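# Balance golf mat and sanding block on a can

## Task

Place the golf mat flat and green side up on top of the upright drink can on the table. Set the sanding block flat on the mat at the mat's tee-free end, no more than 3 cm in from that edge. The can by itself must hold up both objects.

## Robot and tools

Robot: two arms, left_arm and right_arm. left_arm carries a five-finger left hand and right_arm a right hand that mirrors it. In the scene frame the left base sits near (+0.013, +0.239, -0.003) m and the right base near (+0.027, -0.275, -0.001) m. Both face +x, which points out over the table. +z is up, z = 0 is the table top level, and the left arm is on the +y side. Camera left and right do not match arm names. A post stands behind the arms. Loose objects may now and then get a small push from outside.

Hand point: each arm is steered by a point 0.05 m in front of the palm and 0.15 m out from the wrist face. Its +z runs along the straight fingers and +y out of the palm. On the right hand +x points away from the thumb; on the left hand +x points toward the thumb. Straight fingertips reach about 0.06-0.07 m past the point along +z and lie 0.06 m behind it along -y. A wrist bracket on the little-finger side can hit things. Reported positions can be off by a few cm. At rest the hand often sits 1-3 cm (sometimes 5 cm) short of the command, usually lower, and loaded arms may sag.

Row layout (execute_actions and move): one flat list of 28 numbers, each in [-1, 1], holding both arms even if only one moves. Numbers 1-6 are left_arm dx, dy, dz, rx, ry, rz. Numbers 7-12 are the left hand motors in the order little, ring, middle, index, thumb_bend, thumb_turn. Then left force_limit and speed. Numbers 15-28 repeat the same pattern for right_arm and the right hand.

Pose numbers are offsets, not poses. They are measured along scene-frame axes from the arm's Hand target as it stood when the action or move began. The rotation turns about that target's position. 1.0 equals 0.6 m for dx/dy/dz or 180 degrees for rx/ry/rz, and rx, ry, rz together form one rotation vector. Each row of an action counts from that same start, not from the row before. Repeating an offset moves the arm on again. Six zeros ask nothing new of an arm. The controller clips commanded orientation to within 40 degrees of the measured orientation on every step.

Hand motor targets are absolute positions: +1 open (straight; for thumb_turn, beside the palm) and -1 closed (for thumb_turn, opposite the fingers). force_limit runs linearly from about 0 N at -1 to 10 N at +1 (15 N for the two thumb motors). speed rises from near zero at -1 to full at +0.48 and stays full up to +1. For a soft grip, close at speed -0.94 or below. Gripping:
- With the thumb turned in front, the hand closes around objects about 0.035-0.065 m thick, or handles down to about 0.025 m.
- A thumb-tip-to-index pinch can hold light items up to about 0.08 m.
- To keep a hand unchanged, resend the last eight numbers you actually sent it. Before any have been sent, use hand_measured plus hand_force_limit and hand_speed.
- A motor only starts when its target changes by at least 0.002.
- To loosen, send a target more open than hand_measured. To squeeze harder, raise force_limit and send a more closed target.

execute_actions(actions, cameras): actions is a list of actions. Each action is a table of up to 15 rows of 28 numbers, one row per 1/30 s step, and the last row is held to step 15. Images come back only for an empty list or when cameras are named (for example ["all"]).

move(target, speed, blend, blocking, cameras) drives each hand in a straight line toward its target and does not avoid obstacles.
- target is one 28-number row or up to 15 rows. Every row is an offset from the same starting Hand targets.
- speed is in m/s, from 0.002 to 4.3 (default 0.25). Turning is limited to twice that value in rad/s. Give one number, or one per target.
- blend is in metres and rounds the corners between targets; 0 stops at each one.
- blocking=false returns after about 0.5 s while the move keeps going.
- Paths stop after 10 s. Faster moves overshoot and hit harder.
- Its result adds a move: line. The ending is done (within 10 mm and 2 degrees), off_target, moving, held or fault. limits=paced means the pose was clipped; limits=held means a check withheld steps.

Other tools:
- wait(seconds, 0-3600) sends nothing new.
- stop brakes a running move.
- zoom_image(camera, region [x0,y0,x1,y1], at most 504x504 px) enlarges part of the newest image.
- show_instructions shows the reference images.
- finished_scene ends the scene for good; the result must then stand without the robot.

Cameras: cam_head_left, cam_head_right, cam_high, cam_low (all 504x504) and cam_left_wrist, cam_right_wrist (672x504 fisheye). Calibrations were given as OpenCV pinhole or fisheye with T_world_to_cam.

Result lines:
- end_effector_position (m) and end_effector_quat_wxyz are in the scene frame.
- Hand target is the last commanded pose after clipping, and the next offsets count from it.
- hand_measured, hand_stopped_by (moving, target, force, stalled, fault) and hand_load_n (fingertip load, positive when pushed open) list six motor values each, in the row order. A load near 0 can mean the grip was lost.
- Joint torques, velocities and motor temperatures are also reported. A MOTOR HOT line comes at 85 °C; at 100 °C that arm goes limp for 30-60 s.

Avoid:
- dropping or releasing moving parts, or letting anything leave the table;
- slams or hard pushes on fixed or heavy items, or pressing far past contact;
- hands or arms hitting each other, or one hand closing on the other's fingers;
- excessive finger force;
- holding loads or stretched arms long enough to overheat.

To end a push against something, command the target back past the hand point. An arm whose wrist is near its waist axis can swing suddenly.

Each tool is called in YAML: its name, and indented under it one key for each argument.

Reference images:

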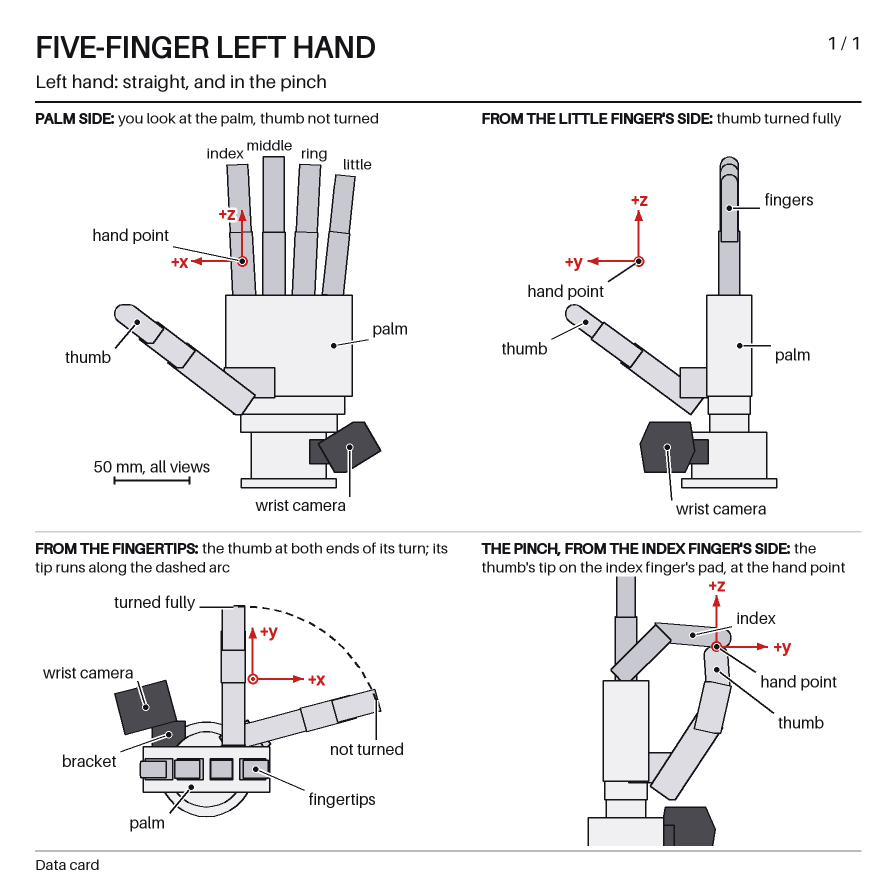

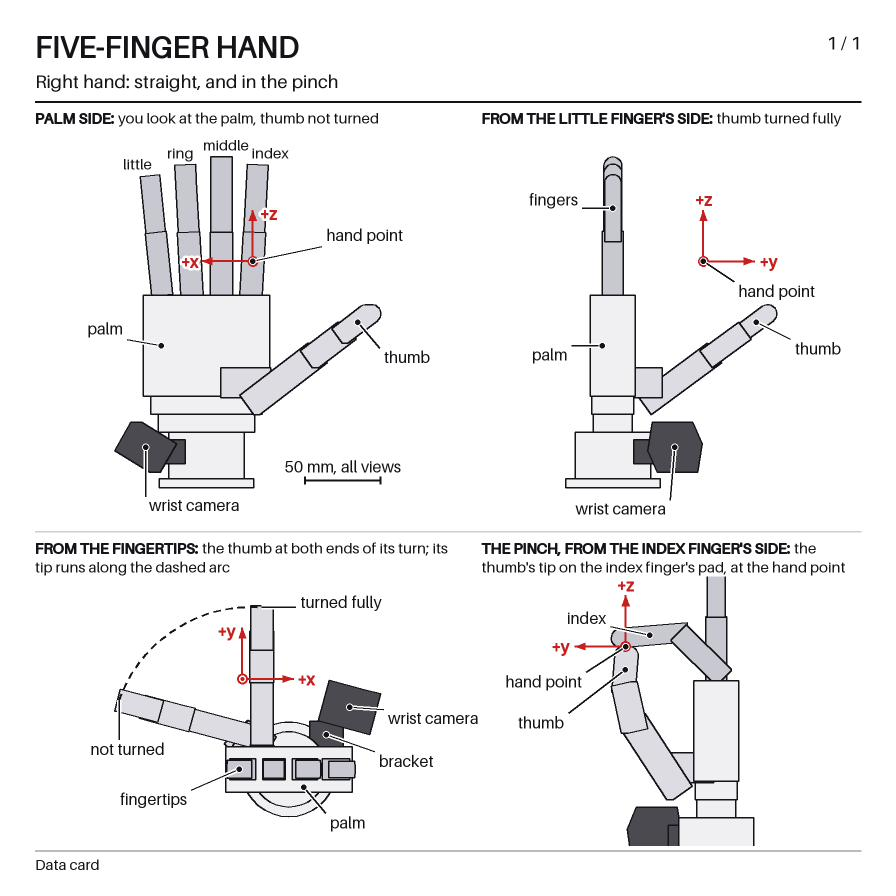

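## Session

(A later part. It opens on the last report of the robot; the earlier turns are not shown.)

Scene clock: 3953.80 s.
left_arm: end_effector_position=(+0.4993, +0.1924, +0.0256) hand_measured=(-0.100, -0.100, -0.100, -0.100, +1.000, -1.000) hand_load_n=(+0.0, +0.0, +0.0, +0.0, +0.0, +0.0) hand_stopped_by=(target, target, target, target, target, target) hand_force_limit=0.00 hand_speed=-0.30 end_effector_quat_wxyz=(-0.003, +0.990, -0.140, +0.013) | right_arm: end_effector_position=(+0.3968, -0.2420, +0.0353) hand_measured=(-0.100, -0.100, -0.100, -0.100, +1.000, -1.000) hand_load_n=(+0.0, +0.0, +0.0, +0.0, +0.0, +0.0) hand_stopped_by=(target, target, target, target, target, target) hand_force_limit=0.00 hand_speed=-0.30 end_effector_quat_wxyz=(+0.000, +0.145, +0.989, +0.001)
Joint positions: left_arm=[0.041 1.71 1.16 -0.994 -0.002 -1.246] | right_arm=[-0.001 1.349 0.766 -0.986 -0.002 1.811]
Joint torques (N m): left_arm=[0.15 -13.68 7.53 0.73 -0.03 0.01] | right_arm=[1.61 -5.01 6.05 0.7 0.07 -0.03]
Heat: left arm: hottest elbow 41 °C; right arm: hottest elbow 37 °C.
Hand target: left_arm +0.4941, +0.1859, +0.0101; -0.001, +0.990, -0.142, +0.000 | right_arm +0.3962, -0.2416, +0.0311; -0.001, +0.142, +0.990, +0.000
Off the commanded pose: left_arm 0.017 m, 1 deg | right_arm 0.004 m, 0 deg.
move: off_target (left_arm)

move:
  target: [-0.018,-0.065,0.0,0,0,0, -0.1, -0.1, -0.1, -0.1, 1, -1, 0, -0.3, 0.0,0.0,0.0,0,0,0, -0.1,-0.1,-0.1,-0.1,1,-1, 0, -0.3]
  cameras: ["cam_left_wrist","cam_low","cam_high"]
  speed: 0.04

zoom_image:
  camera: "cam_left_wrist"
  region: [130, 0, 430, 300]

zoom_image:
  camera: "cam_low"
  region: [110, 160, 270, 290]

Scene clock: 3970.20 s.
left_arm: end_effector_position=(+0.4918, +0.1593, +0.0178) hand_measured=(-0.100, -0.100, -0.100, -0.100, +1.000, -1.000) hand_load_n=(+0.0, +0.0, +0.0, +0.0, +0.0, -1.0) hand_stopped_by=(target, target, target, target, target, target) hand_force_limit=0.00 hand_speed=-0.30 end_effector_quat_wxyz=(-0.002, +0.991, -0.134, +0.006) | right_arm: end_effector_position=(+0.3968, -0.2420, +0.0353) hand_measured=(-0.100, -0.100, -0.100, -0.100, +1.000, -1.000) hand_load_n=(+0.0, +0.0, +0.0, +0.0, +0.0, +0.0) hand_stopped_by=(target, target, target, target, target, target) hand_force_limit=0.00 hand_speed=-0.30 end_effector_quat_wxyz=(+0.000, +0.145, +0.989, +0.001)
Joint positions: left_arm=[-0.03 1.71 1.136 -0.985 -0.002 -1.329] | right_arm=[-0.001 1.349 0.766 -0.986 -0.002 1.811]
Joint torques (N m): left_arm=[-0.97 -15.38 6.82 0.64 0.01 0.02] | right_arm=[1.79 -4.25 6 0.58 0.03 -0.04]
Heat: left arm: hottest elbow 41 °C; right arm: hottest elbow 37 °C.
Hand target: left_arm +0.4833, +0.1469, +0.0102; -0.001, +0.990, -0.142, +0.000 | right_arm +0.3962, -0.2416, +0.0311; -0.001, +0.142, +0.990, +0.000
Off the commanded pose: left_arm 0.017 m, 1 deg | right_arm 0.004 m, 0 deg.
move: off_target (left_arm)
cam_left_wrist: T_world_to_cam=[[0.52517, 0.85063, 0.02523, -0.39586], [0.69446, -0.44551, 0.56501, -0.28807], [0.49186, -0.2792, -0.8247, -0.06847]] pos_world=[0.44162, 0.18928, 0.11628]
Images, in order (width x height): cam_high 504x504, cam_low 504x504, cam_left_wrist 672x504.

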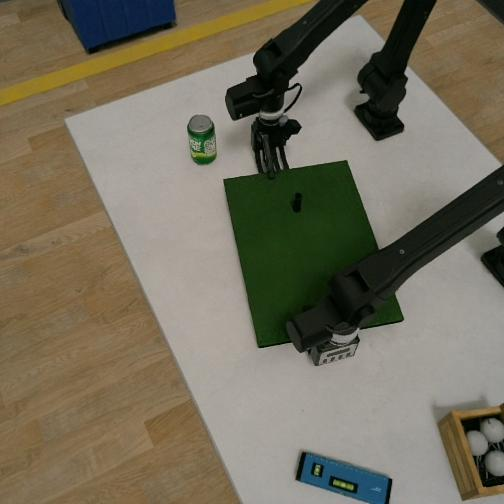

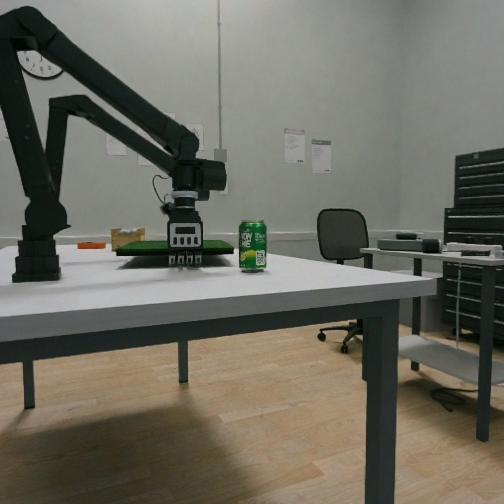

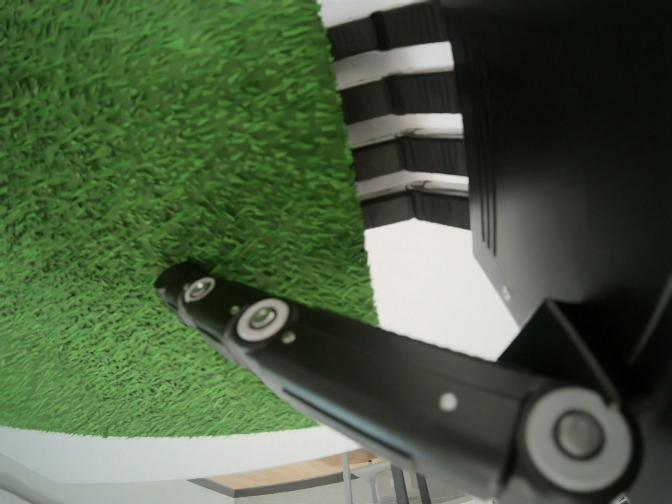

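Scaled by 1.680 from the camera's image (finer frame: 960x720).

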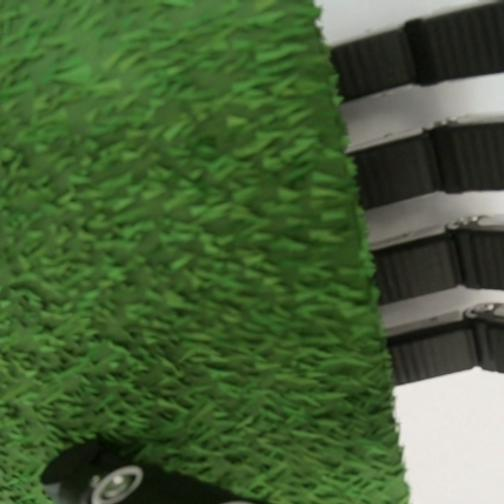

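Scaled by 3.150.

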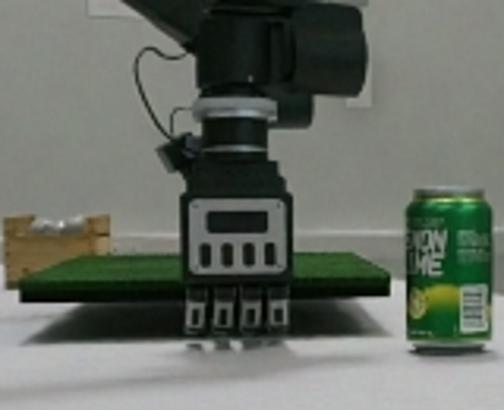

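move:
  target: [-0.005,-0.0133,0.01,0,0,0, -0.1, -0.1, -0.1, -0.1, 1, -1, 0, -0.3, 0.026,0.0897,0.0,0,0,0, -0.1,-0.1,-0.1,-0.1,1,-1, 0, -0.3]
  cameras: ["cam_left_wrist","cam_low","cam_right_wrist"]
  speed: 0.04

zoom_image:
  camera: "cam_low"
  region: [110, 160, 270, 290]

Scene clock: 3985.83 s.
left_arm: end_effector_position=(+0.4939, +0.1544, +0.0263) hand_measured=(-0.100, -0.100, -0.100, -0.100, +1.000, -1.000) hand_load_n=(+0.0, +0.5, +0.0, +0.0, +0.0, -1.5) hand_stopped_by=(target, target, target, target, target, target) hand_force_limit=0.00 hand_speed=-0.30 end_effector_quat_wxyz=(-0.004, +0.991, -0.132, +0.015) | right_arm: end_effector_position=(+0.3993, -0.2088, +0.0288) hand_measured=(-0.100, -0.100, -0.100, -0.100, +1.000, -1.000) hand_load_n=(+0.0, +0.0, +0.0, +0.0, -2.0, -1.0) hand_stopped_by=(target, target, target, target, target, target) hand_force_limit=0.00 hand_speed=-0.30 end_effector_quat_wxyz=(-0.006, +0.165, +0.986, -0.010)
Joint positions: left_arm=[-0.041 1.691 1.136 -0.985 -0.005 -1.346] | right_arm=[0.118 1.371 0.771 -0.986 0.016 1.972]
Joint torques (N m): left_arm=[-1.49 -14.86 6.87 0.06 0.08 0.01] | right_arm=[4.72 -3.08 8.58 0.73 -0.6 -0.04]
Heat: left arm: hottest elbow 41 °C; right arm: hottest elbow 37 °C.
Hand target: left_arm +0.4802, +0.1389, +0.0161; -0.001, +0.990, -0.142, +0.000 | right_arm +0.4119, -0.1878, +0.0311; -0.001, +0.142, +0.990, +0.000
Off the commanded pose: left_arm 0.023 m, 2 deg | right_arm 0.025 m, 3 deg.
move: off_target (left_arm, right_arm)
cam_left_wrist: T_world_to_cam=[[0.52002, 0.85337, 0.03647, -0.39129], [0.6861, -0.44276, 0.57726, -0.29315], [0.50877, -0.27516, -0.81575, -0.07319]] pos_world=[0.44184, 0.18398, 0.12379]
cam_right_wrist: T_world_to_cam=[[0.07208, 0.99711, 0.02407, 0.17202], [0.86372, -0.07447, 0.49844, -0.37385], [0.49879, -0.01514, -0.86659, -0.06119]] pos_world=[0.34103, -0.20029, 0.12918]
Images, in order (width x height): cam_low 504x504, cam_left_wrist 672x504, cam_right_wrist 672x504.

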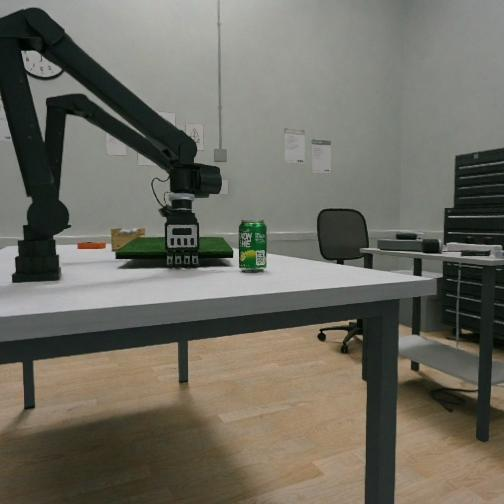

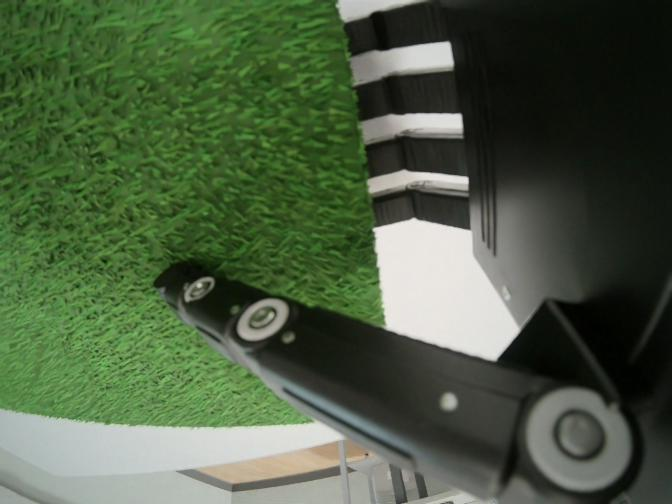

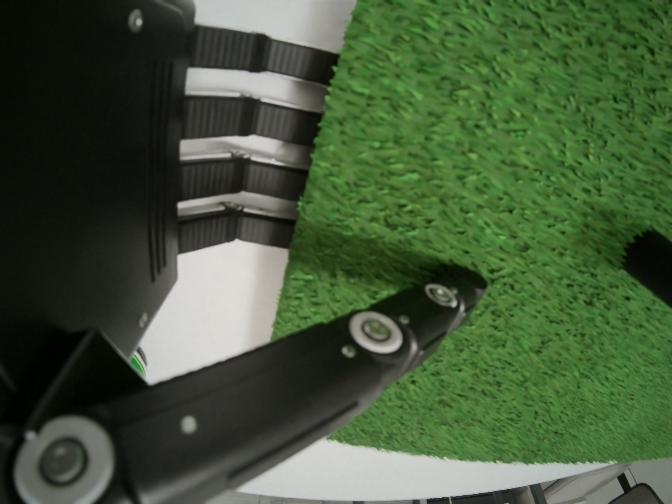

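Scaled by 3.150.

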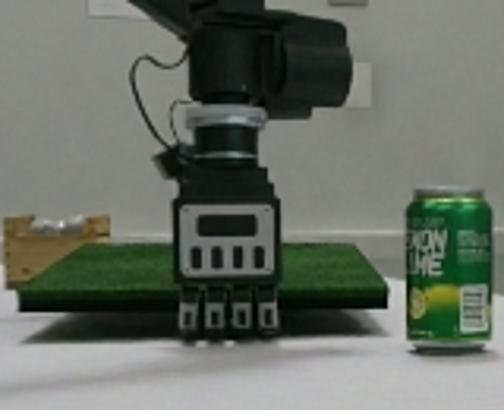

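move:
  target: [0,0,0,0,0,0, -0.1, -0.1, -0.1, -0.1, 1, 1, 0, -0.6, 0,0,0,0,0,0, -0.1,-0.1,-0.1,-0.1,1,1, 0, -0.6]
  cameras: ["cam_left_wrist","cam_low","cam_right_wrist"]
  speed: 0.04

zoom_image:
  camera: "cam_low"
  region: [110, 160, 270, 290]

Scene clock: 4011.17 s.
left_arm: end_effector_position=(+0.4870, +0.1459, +0.0257) hand_measured=(-0.100, -0.100, -0.100, -0.100, +1.000, +1.000) hand_load_n=(+0.0, +0.0, +0.0, +0.0, +0.0, +0.0) hand_stopped_by=(target, target, target, target, target, target) hand_force_limit=0.00 hand_speed=-0.60 end_effector_quat_wxyz=(-0.002, +0.990, -0.139, +0.010) | right_arm: end_effector_position=(+0.3930, -0.1885, +0.0256) hand_measured=(-0.100, -0.100, -0.100, -0.100, +1.000, +1.000) hand_load_n=(+0.0, +0.0, -0.5, -1.5, +0.0, -1.5) hand_stopped_by=(target, target, target, target, target, target) hand_force_limit=0.00 hand_speed=-0.60 end_effector_quat_wxyz=(-0.015, +0.135, +0.991, +0.001)
Joint positions: left_arm=[-0.058 1.686 1.127 -0.992 -0.002 -1.348] | right_arm=[0.158 1.383 0.771 -0.989 -0.009 1.95]
Joint torques (N m): left_arm=[-0.15 -14.21 7.54 0.38 -0.02 0] | right_arm=[2.08 -3.78 8.79 0.68 0.33 0.19]
Heat: left arm: hottest elbow 40 °C; right arm: hottest elbow 38 °C.
Hand target: left_arm +0.4802, +0.1389, +0.0160; -0.001, +0.990, -0.142, +0.000 | right_arm +0.4120, -0.1878, +0.0312; -0.001, +0.142, +0.990, +0.000
Off the commanded pose: left_arm 0.014 m, 1 deg | right_arm 0.020 m, 2 deg.
move: done
cam_left_wrist: T_world_to_cam=[[0.53304, 0.84561, 0.02865, -0.3854], [0.68559, -0.45151, 0.57105, -0.29016], [0.49582, -0.28475, -0.82041, -0.06466]] pos_world=[0.43642, 0.17647, 0.12369]
cam_right_wrist: T_world_to_cam=[[0.01161, 0.99882, 0.04727, 0.1757], [0.87503, -0.03302, 0.48294, -0.36155], [0.48392, 0.03576, -0.87438, -0.04485]] pos_world=[0.33603, -0.18583, 0.12709]
Images, in order (width x height): cam_low 504x504, cam_left_wrist 672x504, cam_right_wrist 672x504.

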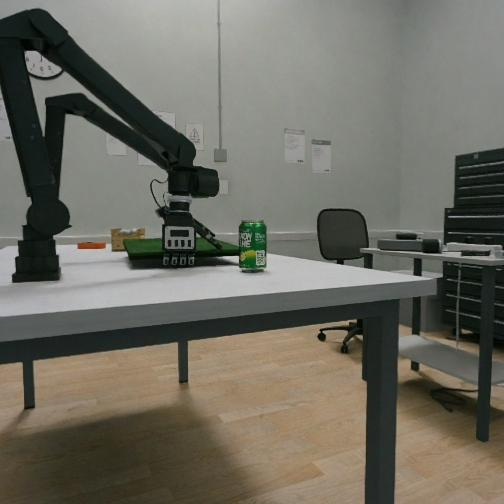

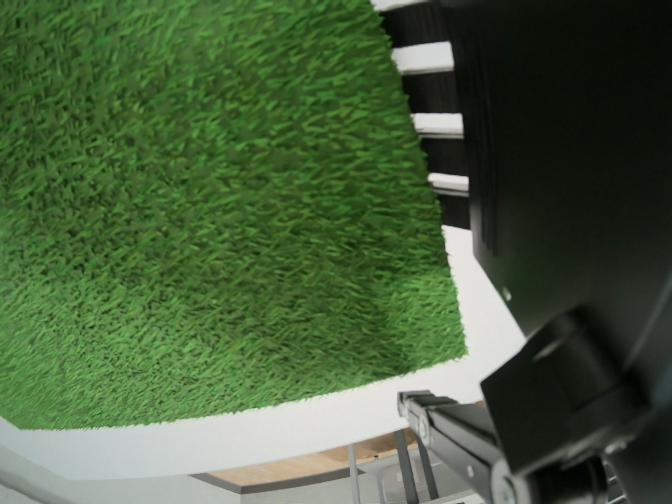

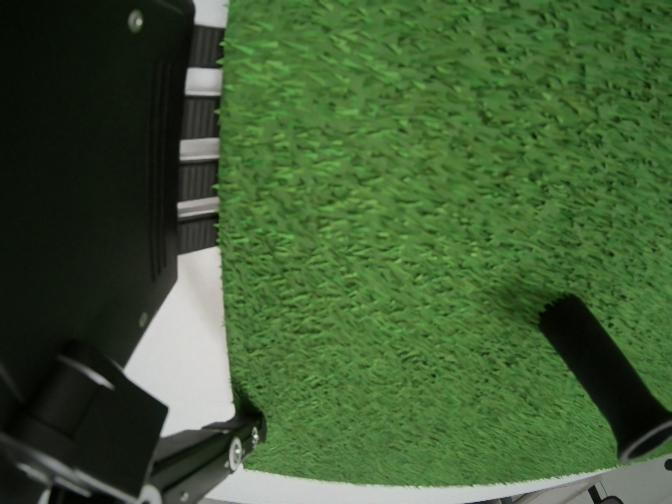

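Scaled by 3.150.

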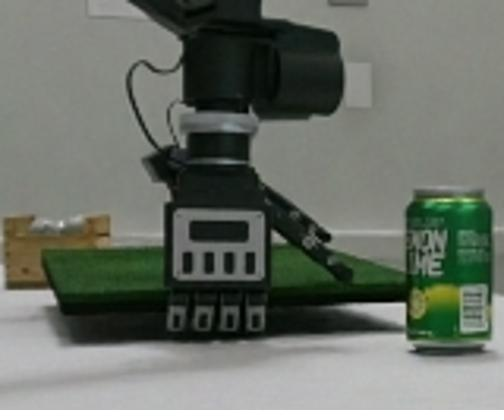

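wait:
  seconds: 0
  cameras: ["cam_head_left","cam_head_right","cam_high"]

zoom_image:
  camera: "cam_head_left"
  region: [230, 260, 504, 460]

zoom_image:
  camera: "cam_head_right"
  region: [230, 260, 504, 460]

zoom_image:
  camera: "cam_high"
  region: [180, 90, 440, 370]

Scene clock: 4024.27 s.
left_arm: end_effector_position=(+0.4870, +0.1459, +0.0257) hand_measured=(-0.100, -0.100, -0.100, -0.100, +1.000, +1.000) hand_load_n=(+0.5, +0.5, +0.0, +0.0, +0.0, +0.0) hand_stopped_by=(target, target, target, target, target, target) hand_force_limit=0.00 hand_speed=-0.60 end_effector_quat_wxyz=(-0.002, +0.990, -0.139, +0.010) | right_arm: end_effector_position=(+0.3930, -0.1885, +0.0256) hand_measured=(-0.100, -0.100, -0.100, -0.100, +1.000, +1.000) hand_load_n=(+0.0, +0.0, +0.0, -1.0, +0.0, -1.5) hand_stopped_by=(target, target, target, target, target, target) hand_force_limit=0.00 hand_speed=-0.60 end_effector_quat_wxyz=(-0.015, +0.135, +0.991, +0.001)
Joint positions: left_arm=[-0.058 1.686 1.127 -0.992 -0.002 -1.348] | right_arm=[0.158 1.383 0.771 -0.989 -0.009 1.95]
Joint torques (N m): left_arm=[-0.15 -14.27 7.56 0.38 -0.02 0] | right_arm=[1.61 -4.48 8.76 0.9 0.32 0.25]
Heat: left arm: hottest elbow 40 °C; right arm: hottest elbow 39 °C.
Hand target: left_arm +0.4802, +0.1389, +0.0160; -0.001, +0.990, -0.142, +0.000 | right_arm +0.4120, -0.1878, +0.0312; -0.001, +0.142, +0.990, +0.000
Off the commanded pose: left_arm 0.014 m, 1 deg | right_arm 0.020 m, 2 deg.

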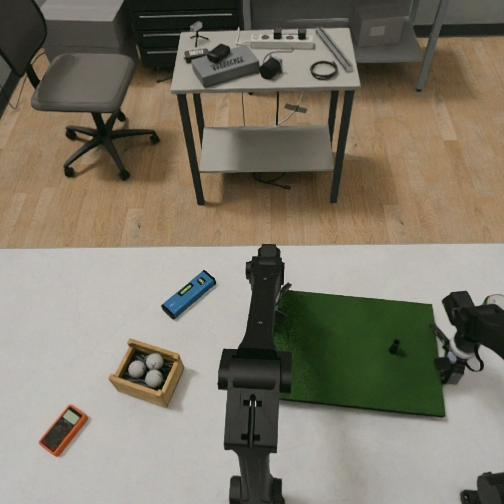

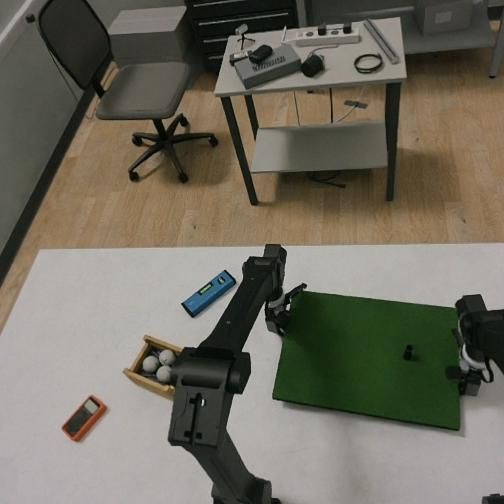

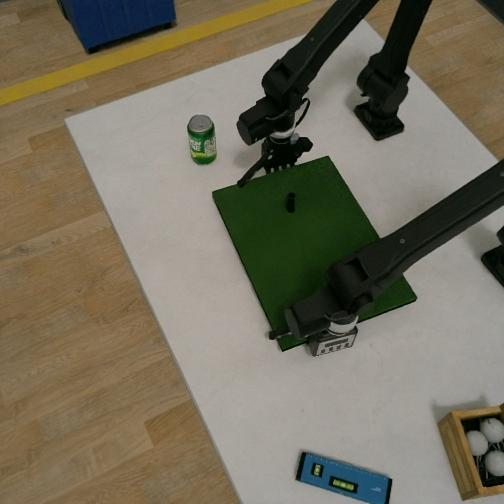

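Scaled by 1.839.

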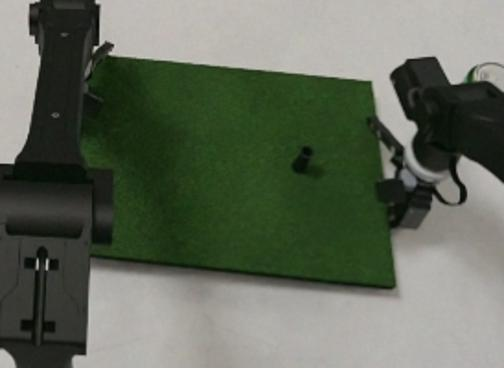

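Scaled by 1.839.

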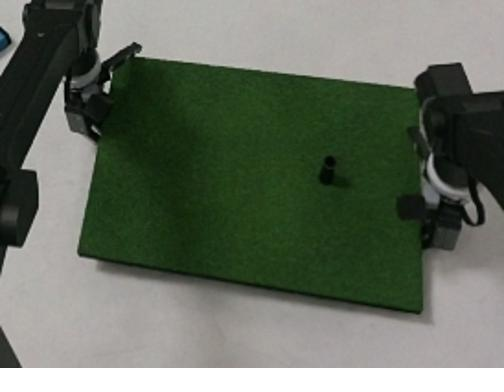

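Scaled by 1.800.

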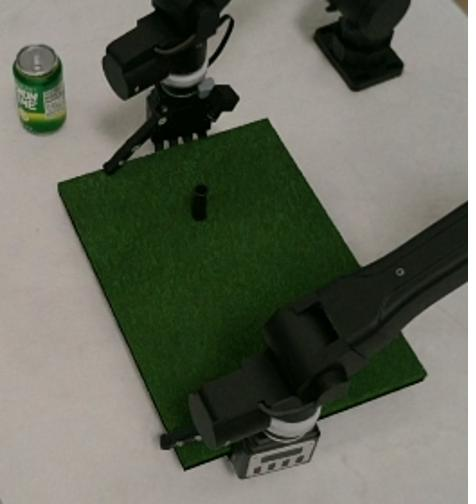

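move:
  target: [0.008,0.0117,0.058,0,0,0, -0.1, -0.1, -0.1, -0.1, 1, 1, 0, -0.6, -0.028,-0.002,0.05,0,0,0, -0.1,-0.1,-0.1,-0.1,1,1, 0, -0.6]
  cameras: ["cam_left_wrist","cam_low","cam_right_wrist"]
  speed: 0.03

zoom_image:
  camera: "cam_low"
  region: [110, 160, 270, 290]

Scene clock: 4067.33 s.
left_arm: end_effector_position=(+0.4678, +0.1470, +0.0297) hand_measured=(-0.100, -0.100, -0.100, -0.100, +1.000, +1.000) hand_load_n=(+0.5, +0.0, +0.0, +0.5, +0.0, +0.0) hand_stopped_by=(target, target, target, target, target, target) hand_force_limit=0.00 hand_speed=-0.60 end_effector_quat_wxyz=(+0.001, +0.990, -0.139, -0.022) | right_arm: end_effector_position=(+0.3807, -0.1922, +0.0413) hand_measured=(-0.100, -0.100, -0.100, -0.100, +1.000, +1.000) hand_load_n=(+1.0, +0.0, +0.0, +0.0, +0.0, +0.0) hand_stopped_by=(target, target, target, target, target, target) hand_force_limit=0.00 hand_speed=-0.60 end_effector_quat_wxyz=(-0.021, +0.142, +0.990, -0.005)
Joint positions: left_arm=[-0.058 1.675 1.127 -1.068 -0.002 -1.348] | right_arm=[0.158 1.329 0.771 -1.057 -0.001 1.965]
Joint torques (N m): left_arm=[1.26 -16.38 11.71 -0.5 -0.02 0.15] | right_arm=[1.67 -6.3 9.03 -0.42 0.06 0.14]
Heat: left arm: hottest elbow 41 °C; right arm: hottest elbow 39 °C.
Hand target: left_arm +0.4850, +0.1459, +0.0508; -0.001, +0.990, -0.142, +0.000 | right_arm +0.3952, -0.1890, +0.0612; -0.001, +0.142, +0.990, +0.000
Off the commanded pose: left_arm 0.027 m, 3 deg | right_arm 0.025 m, 2 deg.
move: off_target (left_arm, right_arm)
cam_left_wrist: T_world_to_cam=[[0.53386, 0.84557, -0.00281, -0.37566], [0.72108, -0.45352, 0.5238, -0.29357], [0.44163, -0.28166, -0.85184, -0.02567]] pos_world=[0.42357, 0.17727, 0.13085]
cam_right_wrist: T_world_to_cam=[[0.02705, 0.99895, 0.03696, 0.17343], [0.88079, -0.0413, 0.47171, -0.36177], [0.47274, 0.0198, -0.88098, -0.02366]] pos_world=[0.32514, -0.18772, 0.14339]
Images, in order (width x height): cam_low 504x504, cam_left_wrist 672x504, cam_right_wrist 672x504.

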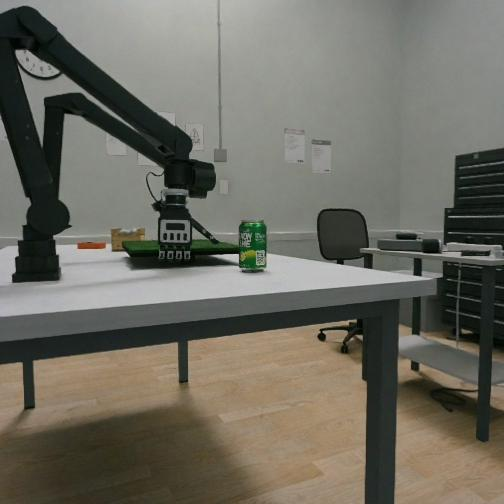

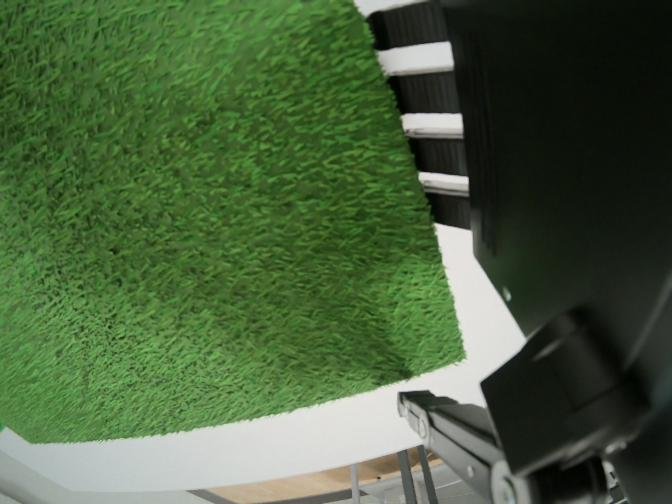

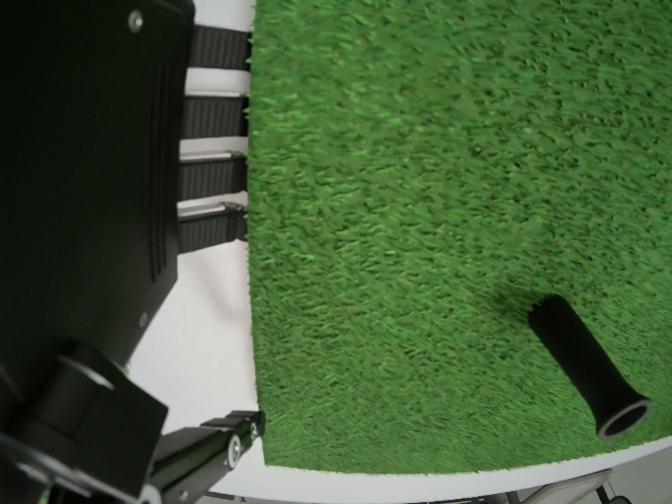

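Scaled by 3.150.

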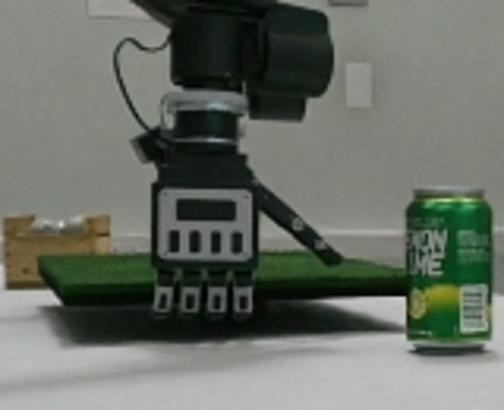

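move:
  target: [0.015,0.0,0.045,0,-0.014,0, -0.1, -0.1, -0.1, -0.1, 1, 1, 0, -0.6, 0.012,0.0,0.033,0,-0.014,0, -0.1,-0.1,-0.1,-0.1,1,1, 0, -0.6]
  cameras: ["cam_left_wrist","cam_low","cam_right_wrist"]
  speed: 0.03

zoom_image:
  camera: "cam_low"
  region: [110, 160, 270, 290]

Scene clock: 4085.83 s.
left_arm: end_effector_position=(+0.4679, +0.1474, +0.0469) hand_measured=(-0.100, -0.100, -0.100, -0.100, +1.000, +1.000) hand_load_n=(+0.0, +0.5, -0.5, +1.0, +0.0, +0.0) hand_stopped_by=(target, target, target, target, target, target) hand_force_limit=0.00 hand_speed=-0.60 end_effector_quat_wxyz=(-0.001, +0.990, -0.139, -0.014) | right_arm: end_effector_position=(+0.3792, -0.1933, +0.0525) hand_measured=(-0.100, -0.100, -0.100, -0.100, +1.000, +1.000) hand_load_n=(+1.0, +0.5, +0.0, +0.0, +0.0, +0.0) hand_stopped_by=(target, target, target, target, target, target) hand_force_limit=0.00 hand_speed=-0.60 end_effector_quat_wxyz=(-0.011, +0.142, +0.990, -0.005)
Joint positions: left_arm=[-0.058 1.641 1.136 -1.093 -0.004 -1.348] | right_arm=[0.158 1.293 0.771 -1.074 0.004 1.965]
Joint torques (N m): left_arm=[1.2 -16.73 13.29 -0.32 -0.03 0.15] | right_arm=[2.84 -6.07 10.66 0.18 0.02 0.06]
Heat: left arm: hottest elbow 43 °C; right arm: hottest elbow 40 °C.
Hand target: left_arm +0.4940, +0.1459, +0.0779; -0.004, +0.990, -0.142, +0.022 | right_arm +0.4023, -0.1890, +0.0810; +0.021, +0.142, +0.990, +0.003
Off the commanded pose: left_arm 0.041 m, 4 deg | right_arm 0.037 m, 4 deg.
move: off_target (left_arm, right_arm)
cam_left_wrist: T_world_to_cam=[[0.53386, 0.84555, 0.00678, -0.3764], [0.71235, -0.45405, 0.53516, -0.2989], [0.45558, -0.28086, -0.84472, -0.01806]] pos_world=[0.42208, 0.17747, 0.14726]
cam_right_wrist: T_world_to_cam=[[0.0262, 0.99906, 0.03466, 0.1746], [0.8714, -0.03981, 0.48895, -0.36282], [0.48986, 0.01739, -0.87162, -0.0205]] pos_world=[0.32163, -0.18852, 0.15348]
Images, in order (width x height): cam_low 504x504, cam_left_wrist 672x504, cam_right_wrist 672x504.

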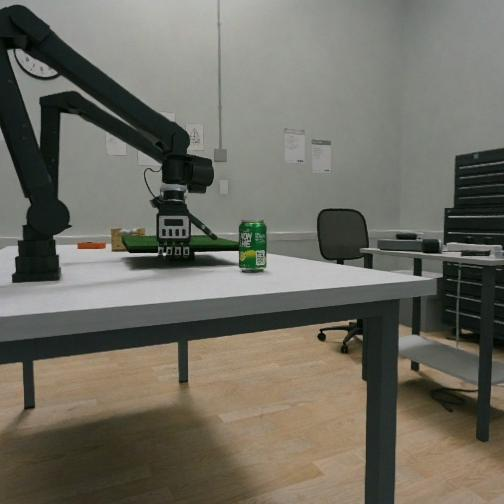

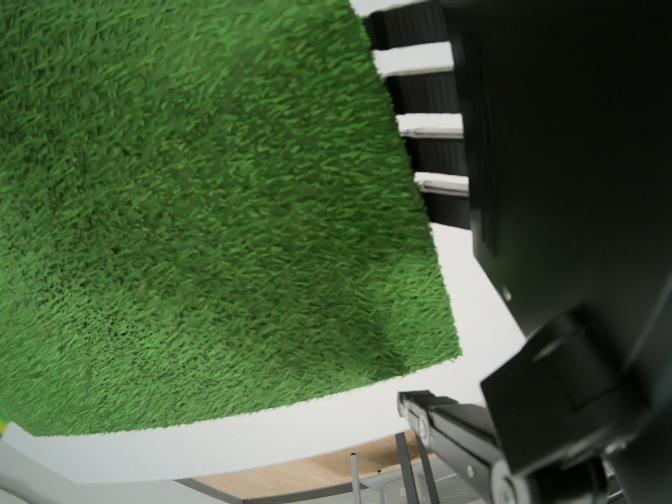

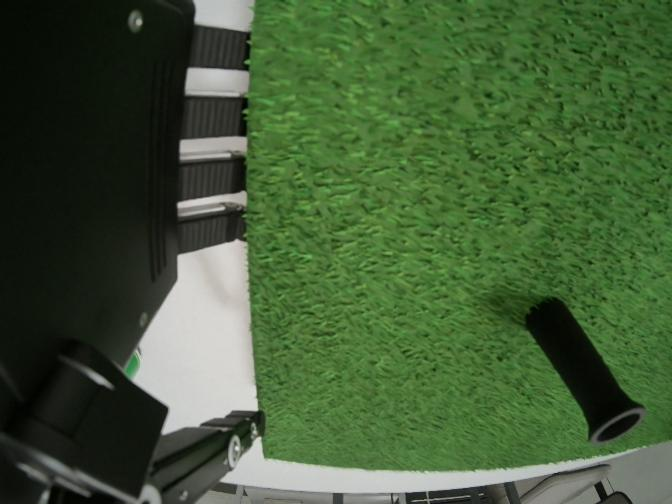

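Scaled by 3.150.

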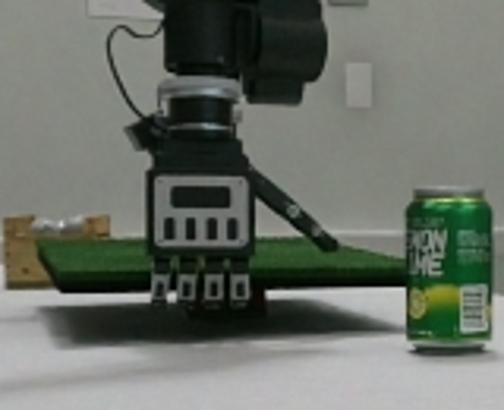

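move:
  target: [0.0,0.0,0.09,0,0,0, -0.1, -0.1, -0.1, -0.1, 1, 1, 0, -0.6, 0.0,0.0,0.09,0,0,0, -0.1,-0.1,-0.1,-0.1,1,1, 0, -0.6]
  cameras: ["cam_left_wrist","cam_low","cam_right_wrist","cam_high"]
  speed: 0.04

zoom_image:
  camera: "cam_low"
  region: [110, 140, 270, 270]

Scene clock: 4101.73 s.
left_arm: end_effector_position=(+0.4704, +0.1473, +0.0986) hand_measured=(-0.100, -0.100, -0.100, -0.100, +1.000, +1.000) hand_load_n=(+0.0, +0.5, +0.0, +1.0, +0.0, +0.0) hand_stopped_by=(target, target, target, target, target, target) hand_force_limit=0.00 hand_speed=-0.60 end_effector_quat_wxyz=(-0.001, +0.990, -0.139, -0.016) | right_arm: end_effector_position=(+0.3776, -0.1935, +0.1001) hand_measured=(-0.100, -0.100, -0.100, -0.100, +1.000, +1.000) hand_load_n=(+1.0, +0.5, +0.0, +0.0, +0.0, +0.0) hand_stopped_by=(target, target, target, target, target, target) hand_force_limit=0.00 hand_speed=-0.60 end_effector_quat_wxyz=(-0.017, +0.142, +0.990, -0.006)
Joint positions: left_arm=[-0.058 1.591 1.223 -1.234 -0.004 -1.348] | right_arm=[0.158 1.232 0.859 -1.234 0.004 1.965]
Joint torques (N m): left_arm=[1.2 -16.44 14.06 -0.32 -0.03 0.16] | right_arm=[1.2 -5.95 12.29 0.17 0.05 0.08]
Heat: left arm: hottest elbow 43 °C; right arm: hottest elbow 41 °C.
Hand target: left_arm +0.4941, +0.1459, +0.1319; -0.004, +0.990, -0.142, +0.022 | right_arm +0.4022, -0.1890, +0.1349; +0.021, +0.142, +0.990, +0.003
Off the commanded pose: left_arm 0.041 m, 4 deg | right_arm 0.043 m, 4 deg.
move: off_target (left_arm, right_arm)
cam_left_wrist: T_world_to_cam=[[0.5339, 0.84553, 0.00508, -0.37783], [0.71416, -0.45415, 0.53265, -0.32896], [0.45268, -0.28076, -0.84632, 0.02601]] pos_world=[0.42488, 0.17738, 0.19916]
cam_right_wrist: T_world_to_cam=[[0.02693, 0.99909, 0.0331, 0.17312], [0.87655, -0.03952, 0.47969, -0.38574], [0.48056, 0.01609, -0.87682, 0.02564]] pos_world=[0.32113, -0.18862, 0.20179]
Images, in order (width x height): cam_high 504x504, cam_low 504x504, cam_left_wrist 672x504, cam_right_wrist 672x504.

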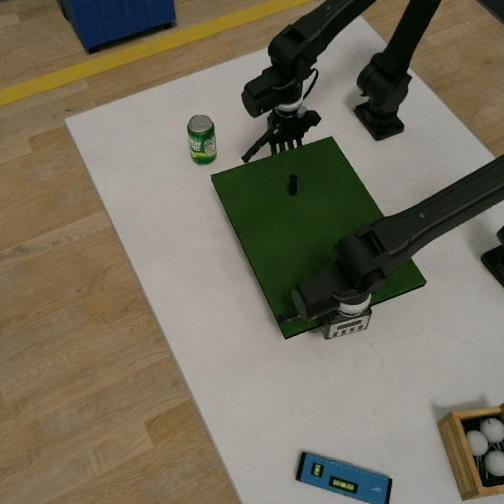

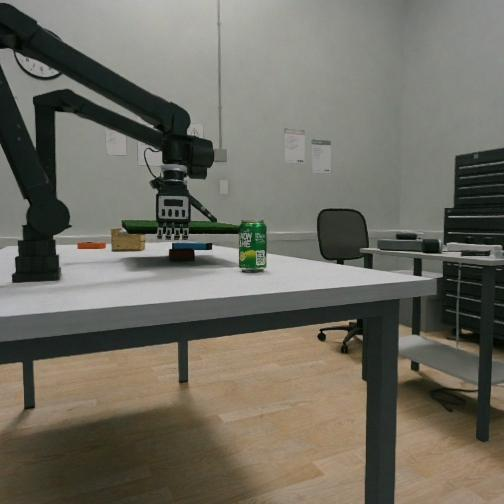

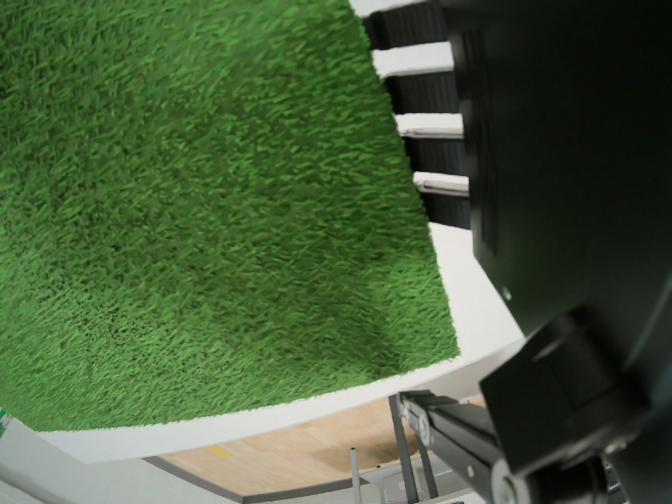

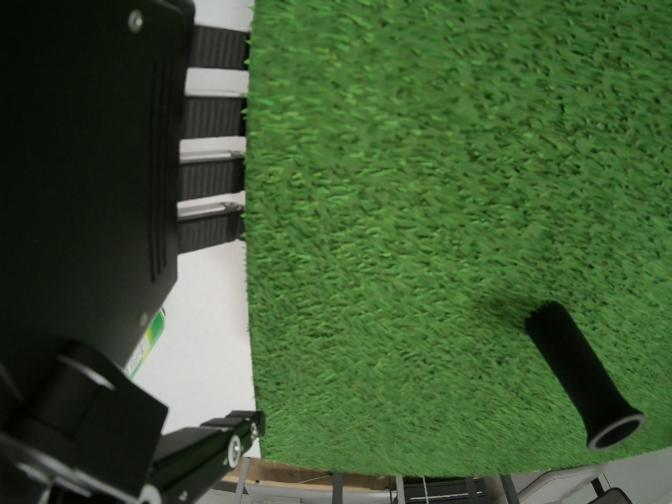

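Scaled by 3.150.

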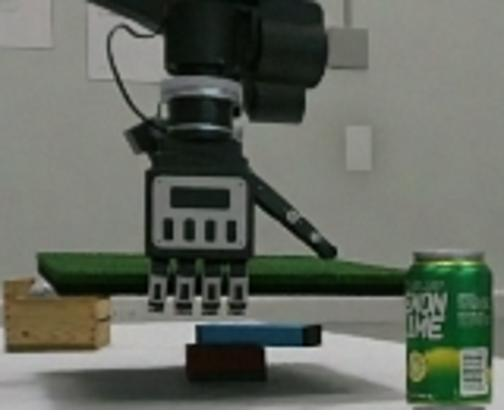

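execute_actions:
  actions: []
  cameras: ["cam_low","cam_high","cam_head_left"]

Scene clock: 4145.80 s.
left_arm: end_effector_position=(+0.4704, +0.1473, +0.0986) hand_measured=(-0.100, -0.100, -0.100, -0.100, +1.000, +1.000) hand_load_n=(+0.5, +0.0, +0.0, +1.0, +0.0, +0.0) hand_stopped_by=(target, target, target, target, target, target) hand_force_limit=0.00 hand_speed=-0.60 end_effector_quat_wxyz=(-0.001, +0.990, -0.139, -0.016) | right_arm: end_effector_position=(+0.3776, -0.1935, +0.1001) hand_measured=(-0.100, -0.100, -0.100, -0.100, +1.000, +1.000) hand_load_n=(+1.0, +0.5, +0.0, +0.0, +0.0, +0.0) hand_stopped_by=(target, target, target, target, target, target) hand_force_limit=0.00 hand_speed=-0.60 end_effector_quat_wxyz=(-0.017, +0.142, +0.990, -0.006)
Joint positions: left_arm=[-0.058 1.591 1.223 -1.234 -0.004 -1.348] | right_arm=[0.158 1.232 0.859 -1.234 0.004 1.965]
Joint velocities: within noise
Joint torques (N m): left_arm=[1.08 -16.38 14.06 -0.28 -0.03 0.16] | right_arm=[2.14 -5.95 12.16 0.02 0.01 0.12]
Motor temperatures (°C): left_arm=[32 32 47 30 32 33] | right_arm=[29 34 41 32 33 31]
Heat: left arm: hottest elbow 47 °C; right arm: hottest elbow 41 °C.
Hand target: left_arm +0.4941, +0.1459, +0.1319; -0.004, +0.990, -0.142, +0.022 | right_arm +0.4022, -0.1890, +0.1349; +0.021, +0.142, +0.990, +0.003
Off the commanded pose: left_arm 0.041 m, 4 deg | right_arm 0.043 m, 4 deg.
Images, in order (width x height): cam_head_left 504x504, cam_high 504x504, cam_low 504x504.

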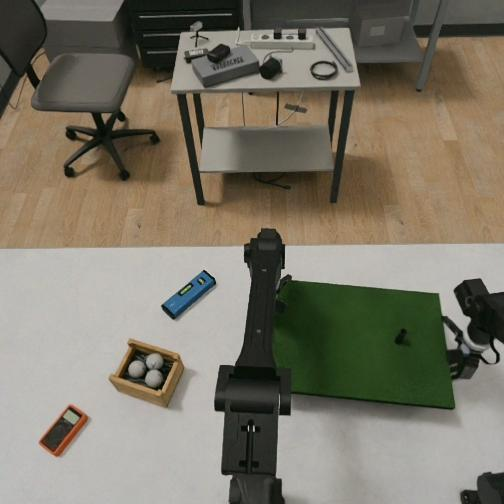

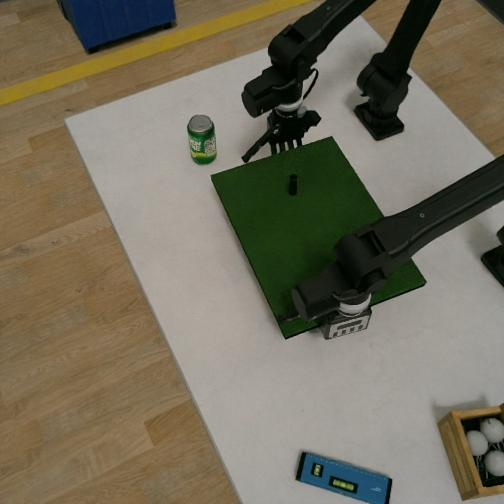

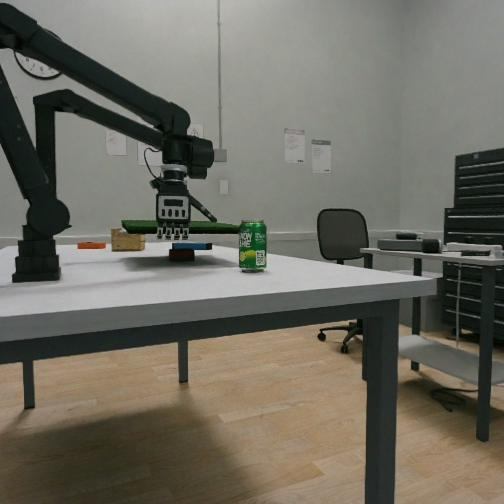

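move:
  target: [0,0,0.055,0,0,0,-0.1,-0.1,-0.1,-0.1,1,1,0,-0.6,0,0,0.055,0,0,0,-0.1,-0.1,-0.1,-0.1,1,1,0,-0.6]
  speed: 0.04
  cameras: ["cam_low","cam_high"]

Scene clock: 4160.03 s.
left_arm: end_effector_position=(+0.4724, +0.1471, +0.1298) hand_measured=(-0.100, -0.100, -0.100, -0.100, +1.000, +1.000) hand_load_n=(+0.0, +0.0, +0.0, +1.0, +0.0, +0.0) hand_stopped_by=(target, target, target, target, target, target) hand_force_limit=0.00 hand_speed=-0.60 end_effector_quat_wxyz=(-0.001, +0.990, -0.139, -0.017) | right_arm: end_effector_position=(+0.3794, -0.1933, +0.1311) hand_measured=(-0.100, -0.100, -0.100, -0.100, +1.000, +1.000) hand_load_n=(+1.0, +0.5, +0.0, +0.0, +0.0, +0.0) hand_stopped_by=(target, target, target, target, target, target) hand_force_limit=0.00 hand_speed=-0.60 end_effector_quat_wxyz=(-0.018, +0.142, +0.990, -0.007)
Joint positions: left_arm=[-0.058 1.572 1.286 -1.319 -0.004 -1.348] | right_arm=[0.158 1.21 0.927 -1.327 0.004 1.965]
Joint torques (N m): left_arm=[1.2 -16.5 14.41 -0.17 -0.03 0.15] | right_arm=[2.49 -5.42 12.63 -0.12 0 0.02]
Heat: left arm: hottest elbow 48 °C; right arm: hottest elbow 42 °C.
Hand target: left_arm +0.4940, +0.1459, +0.1648; -0.004, +0.990, -0.142, +0.022 | right_arm +0.4022, -0.1890, +0.1679; +0.021, +0.142, +0.990, +0.003
Off the commanded pose: left_arm 0.041 m, 4 deg | right_arm 0.044 m, 5 deg.
move: off_target (left_arm, right_arm)
Images, in order (width x height): cam_high 504x504, cam_low 504x504.

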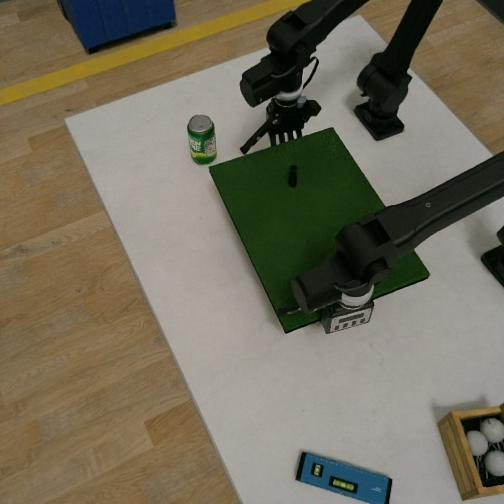

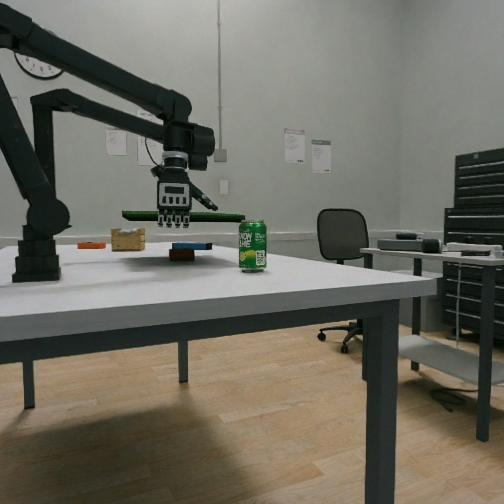

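move:
  target: [0,0,0.085,0,0,0,-0.1,-0.1,-0.1,-0.1,1,1,0,-0.6,0,0,0.085,0,0,0,-0.1,-0.1,-0.1,-0.1,1,1,0,-0.6]
  speed: 0.05
  cameras: ["cam_low","cam_high"]

Scene clock: 4169.47 s.
left_arm: end_effector_position=(+0.4767, +0.1471, +0.1806) hand_measured=(-0.100, -0.100, -0.100, -0.100, +1.000, +1.000) hand_load_n=(+0.0, +0.5, +0.0, +1.0, +0.0, +0.0) hand_stopped_by=(target, target, target, target, target, target) hand_force_limit=0.00 hand_speed=-0.60 end_effector_quat_wxyz=(-0.001, +0.990, -0.139, -0.016) | right_arm: end_effector_position=(+0.3833, -0.1930, +0.1809) hand_measured=(-0.100, -0.100, -0.100, -0.100, +1.000, +1.000) hand_load_n=(+1.5, +0.5, +0.0, +0.5, +0.0, +0.0) hand_stopped_by=(target, target, target, target, target, target) hand_force_limit=0.00 hand_speed=-0.60 end_effector_quat_wxyz=(-0.019, +0.142, +0.990, -0.007)
Joint positions: left_arm=[-0.058 1.553 1.4 -1.45 -0.005 -1.348] | right_arm=[0.158 1.191 1.046 -1.466 0.005 1.965]
Joint torques (N m): left_arm=[1.08 -16.38 14.68 -0.34 -0.01 0.15] | right_arm=[1.9 -6.12 12.97 -0.23 -0.03 0.07]
Heat: left arm: hottest elbow 48 °C; right arm: hottest elbow 43 °C.
Hand target: left_arm +0.4940, +0.1459, +0.2160; -0.004, +0.990, -0.142, +0.022 | right_arm +0.4022, -0.1890, +0.2190; +0.021, +0.142, +0.990, +0.003
Off the commanded pose: left_arm 0.039 m, 4 deg | right_arm 0.043 m, 5 deg.
move: off_target (left_arm, right_arm)
Images, in order (width x height): cam_high 504x504, cam_low 504x504.

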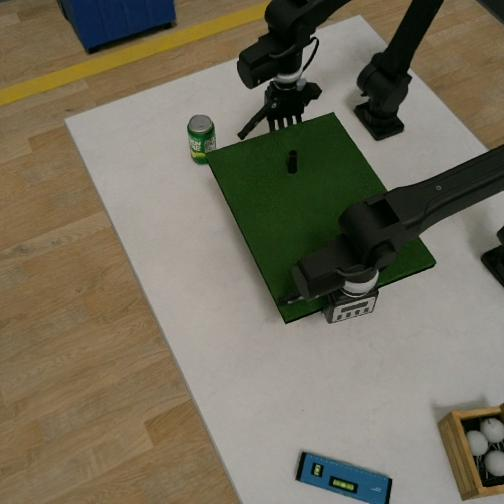

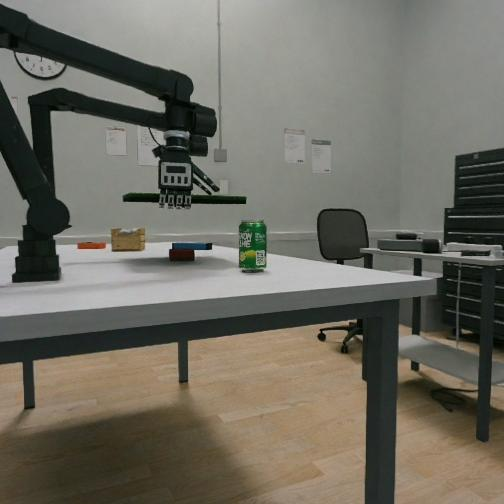

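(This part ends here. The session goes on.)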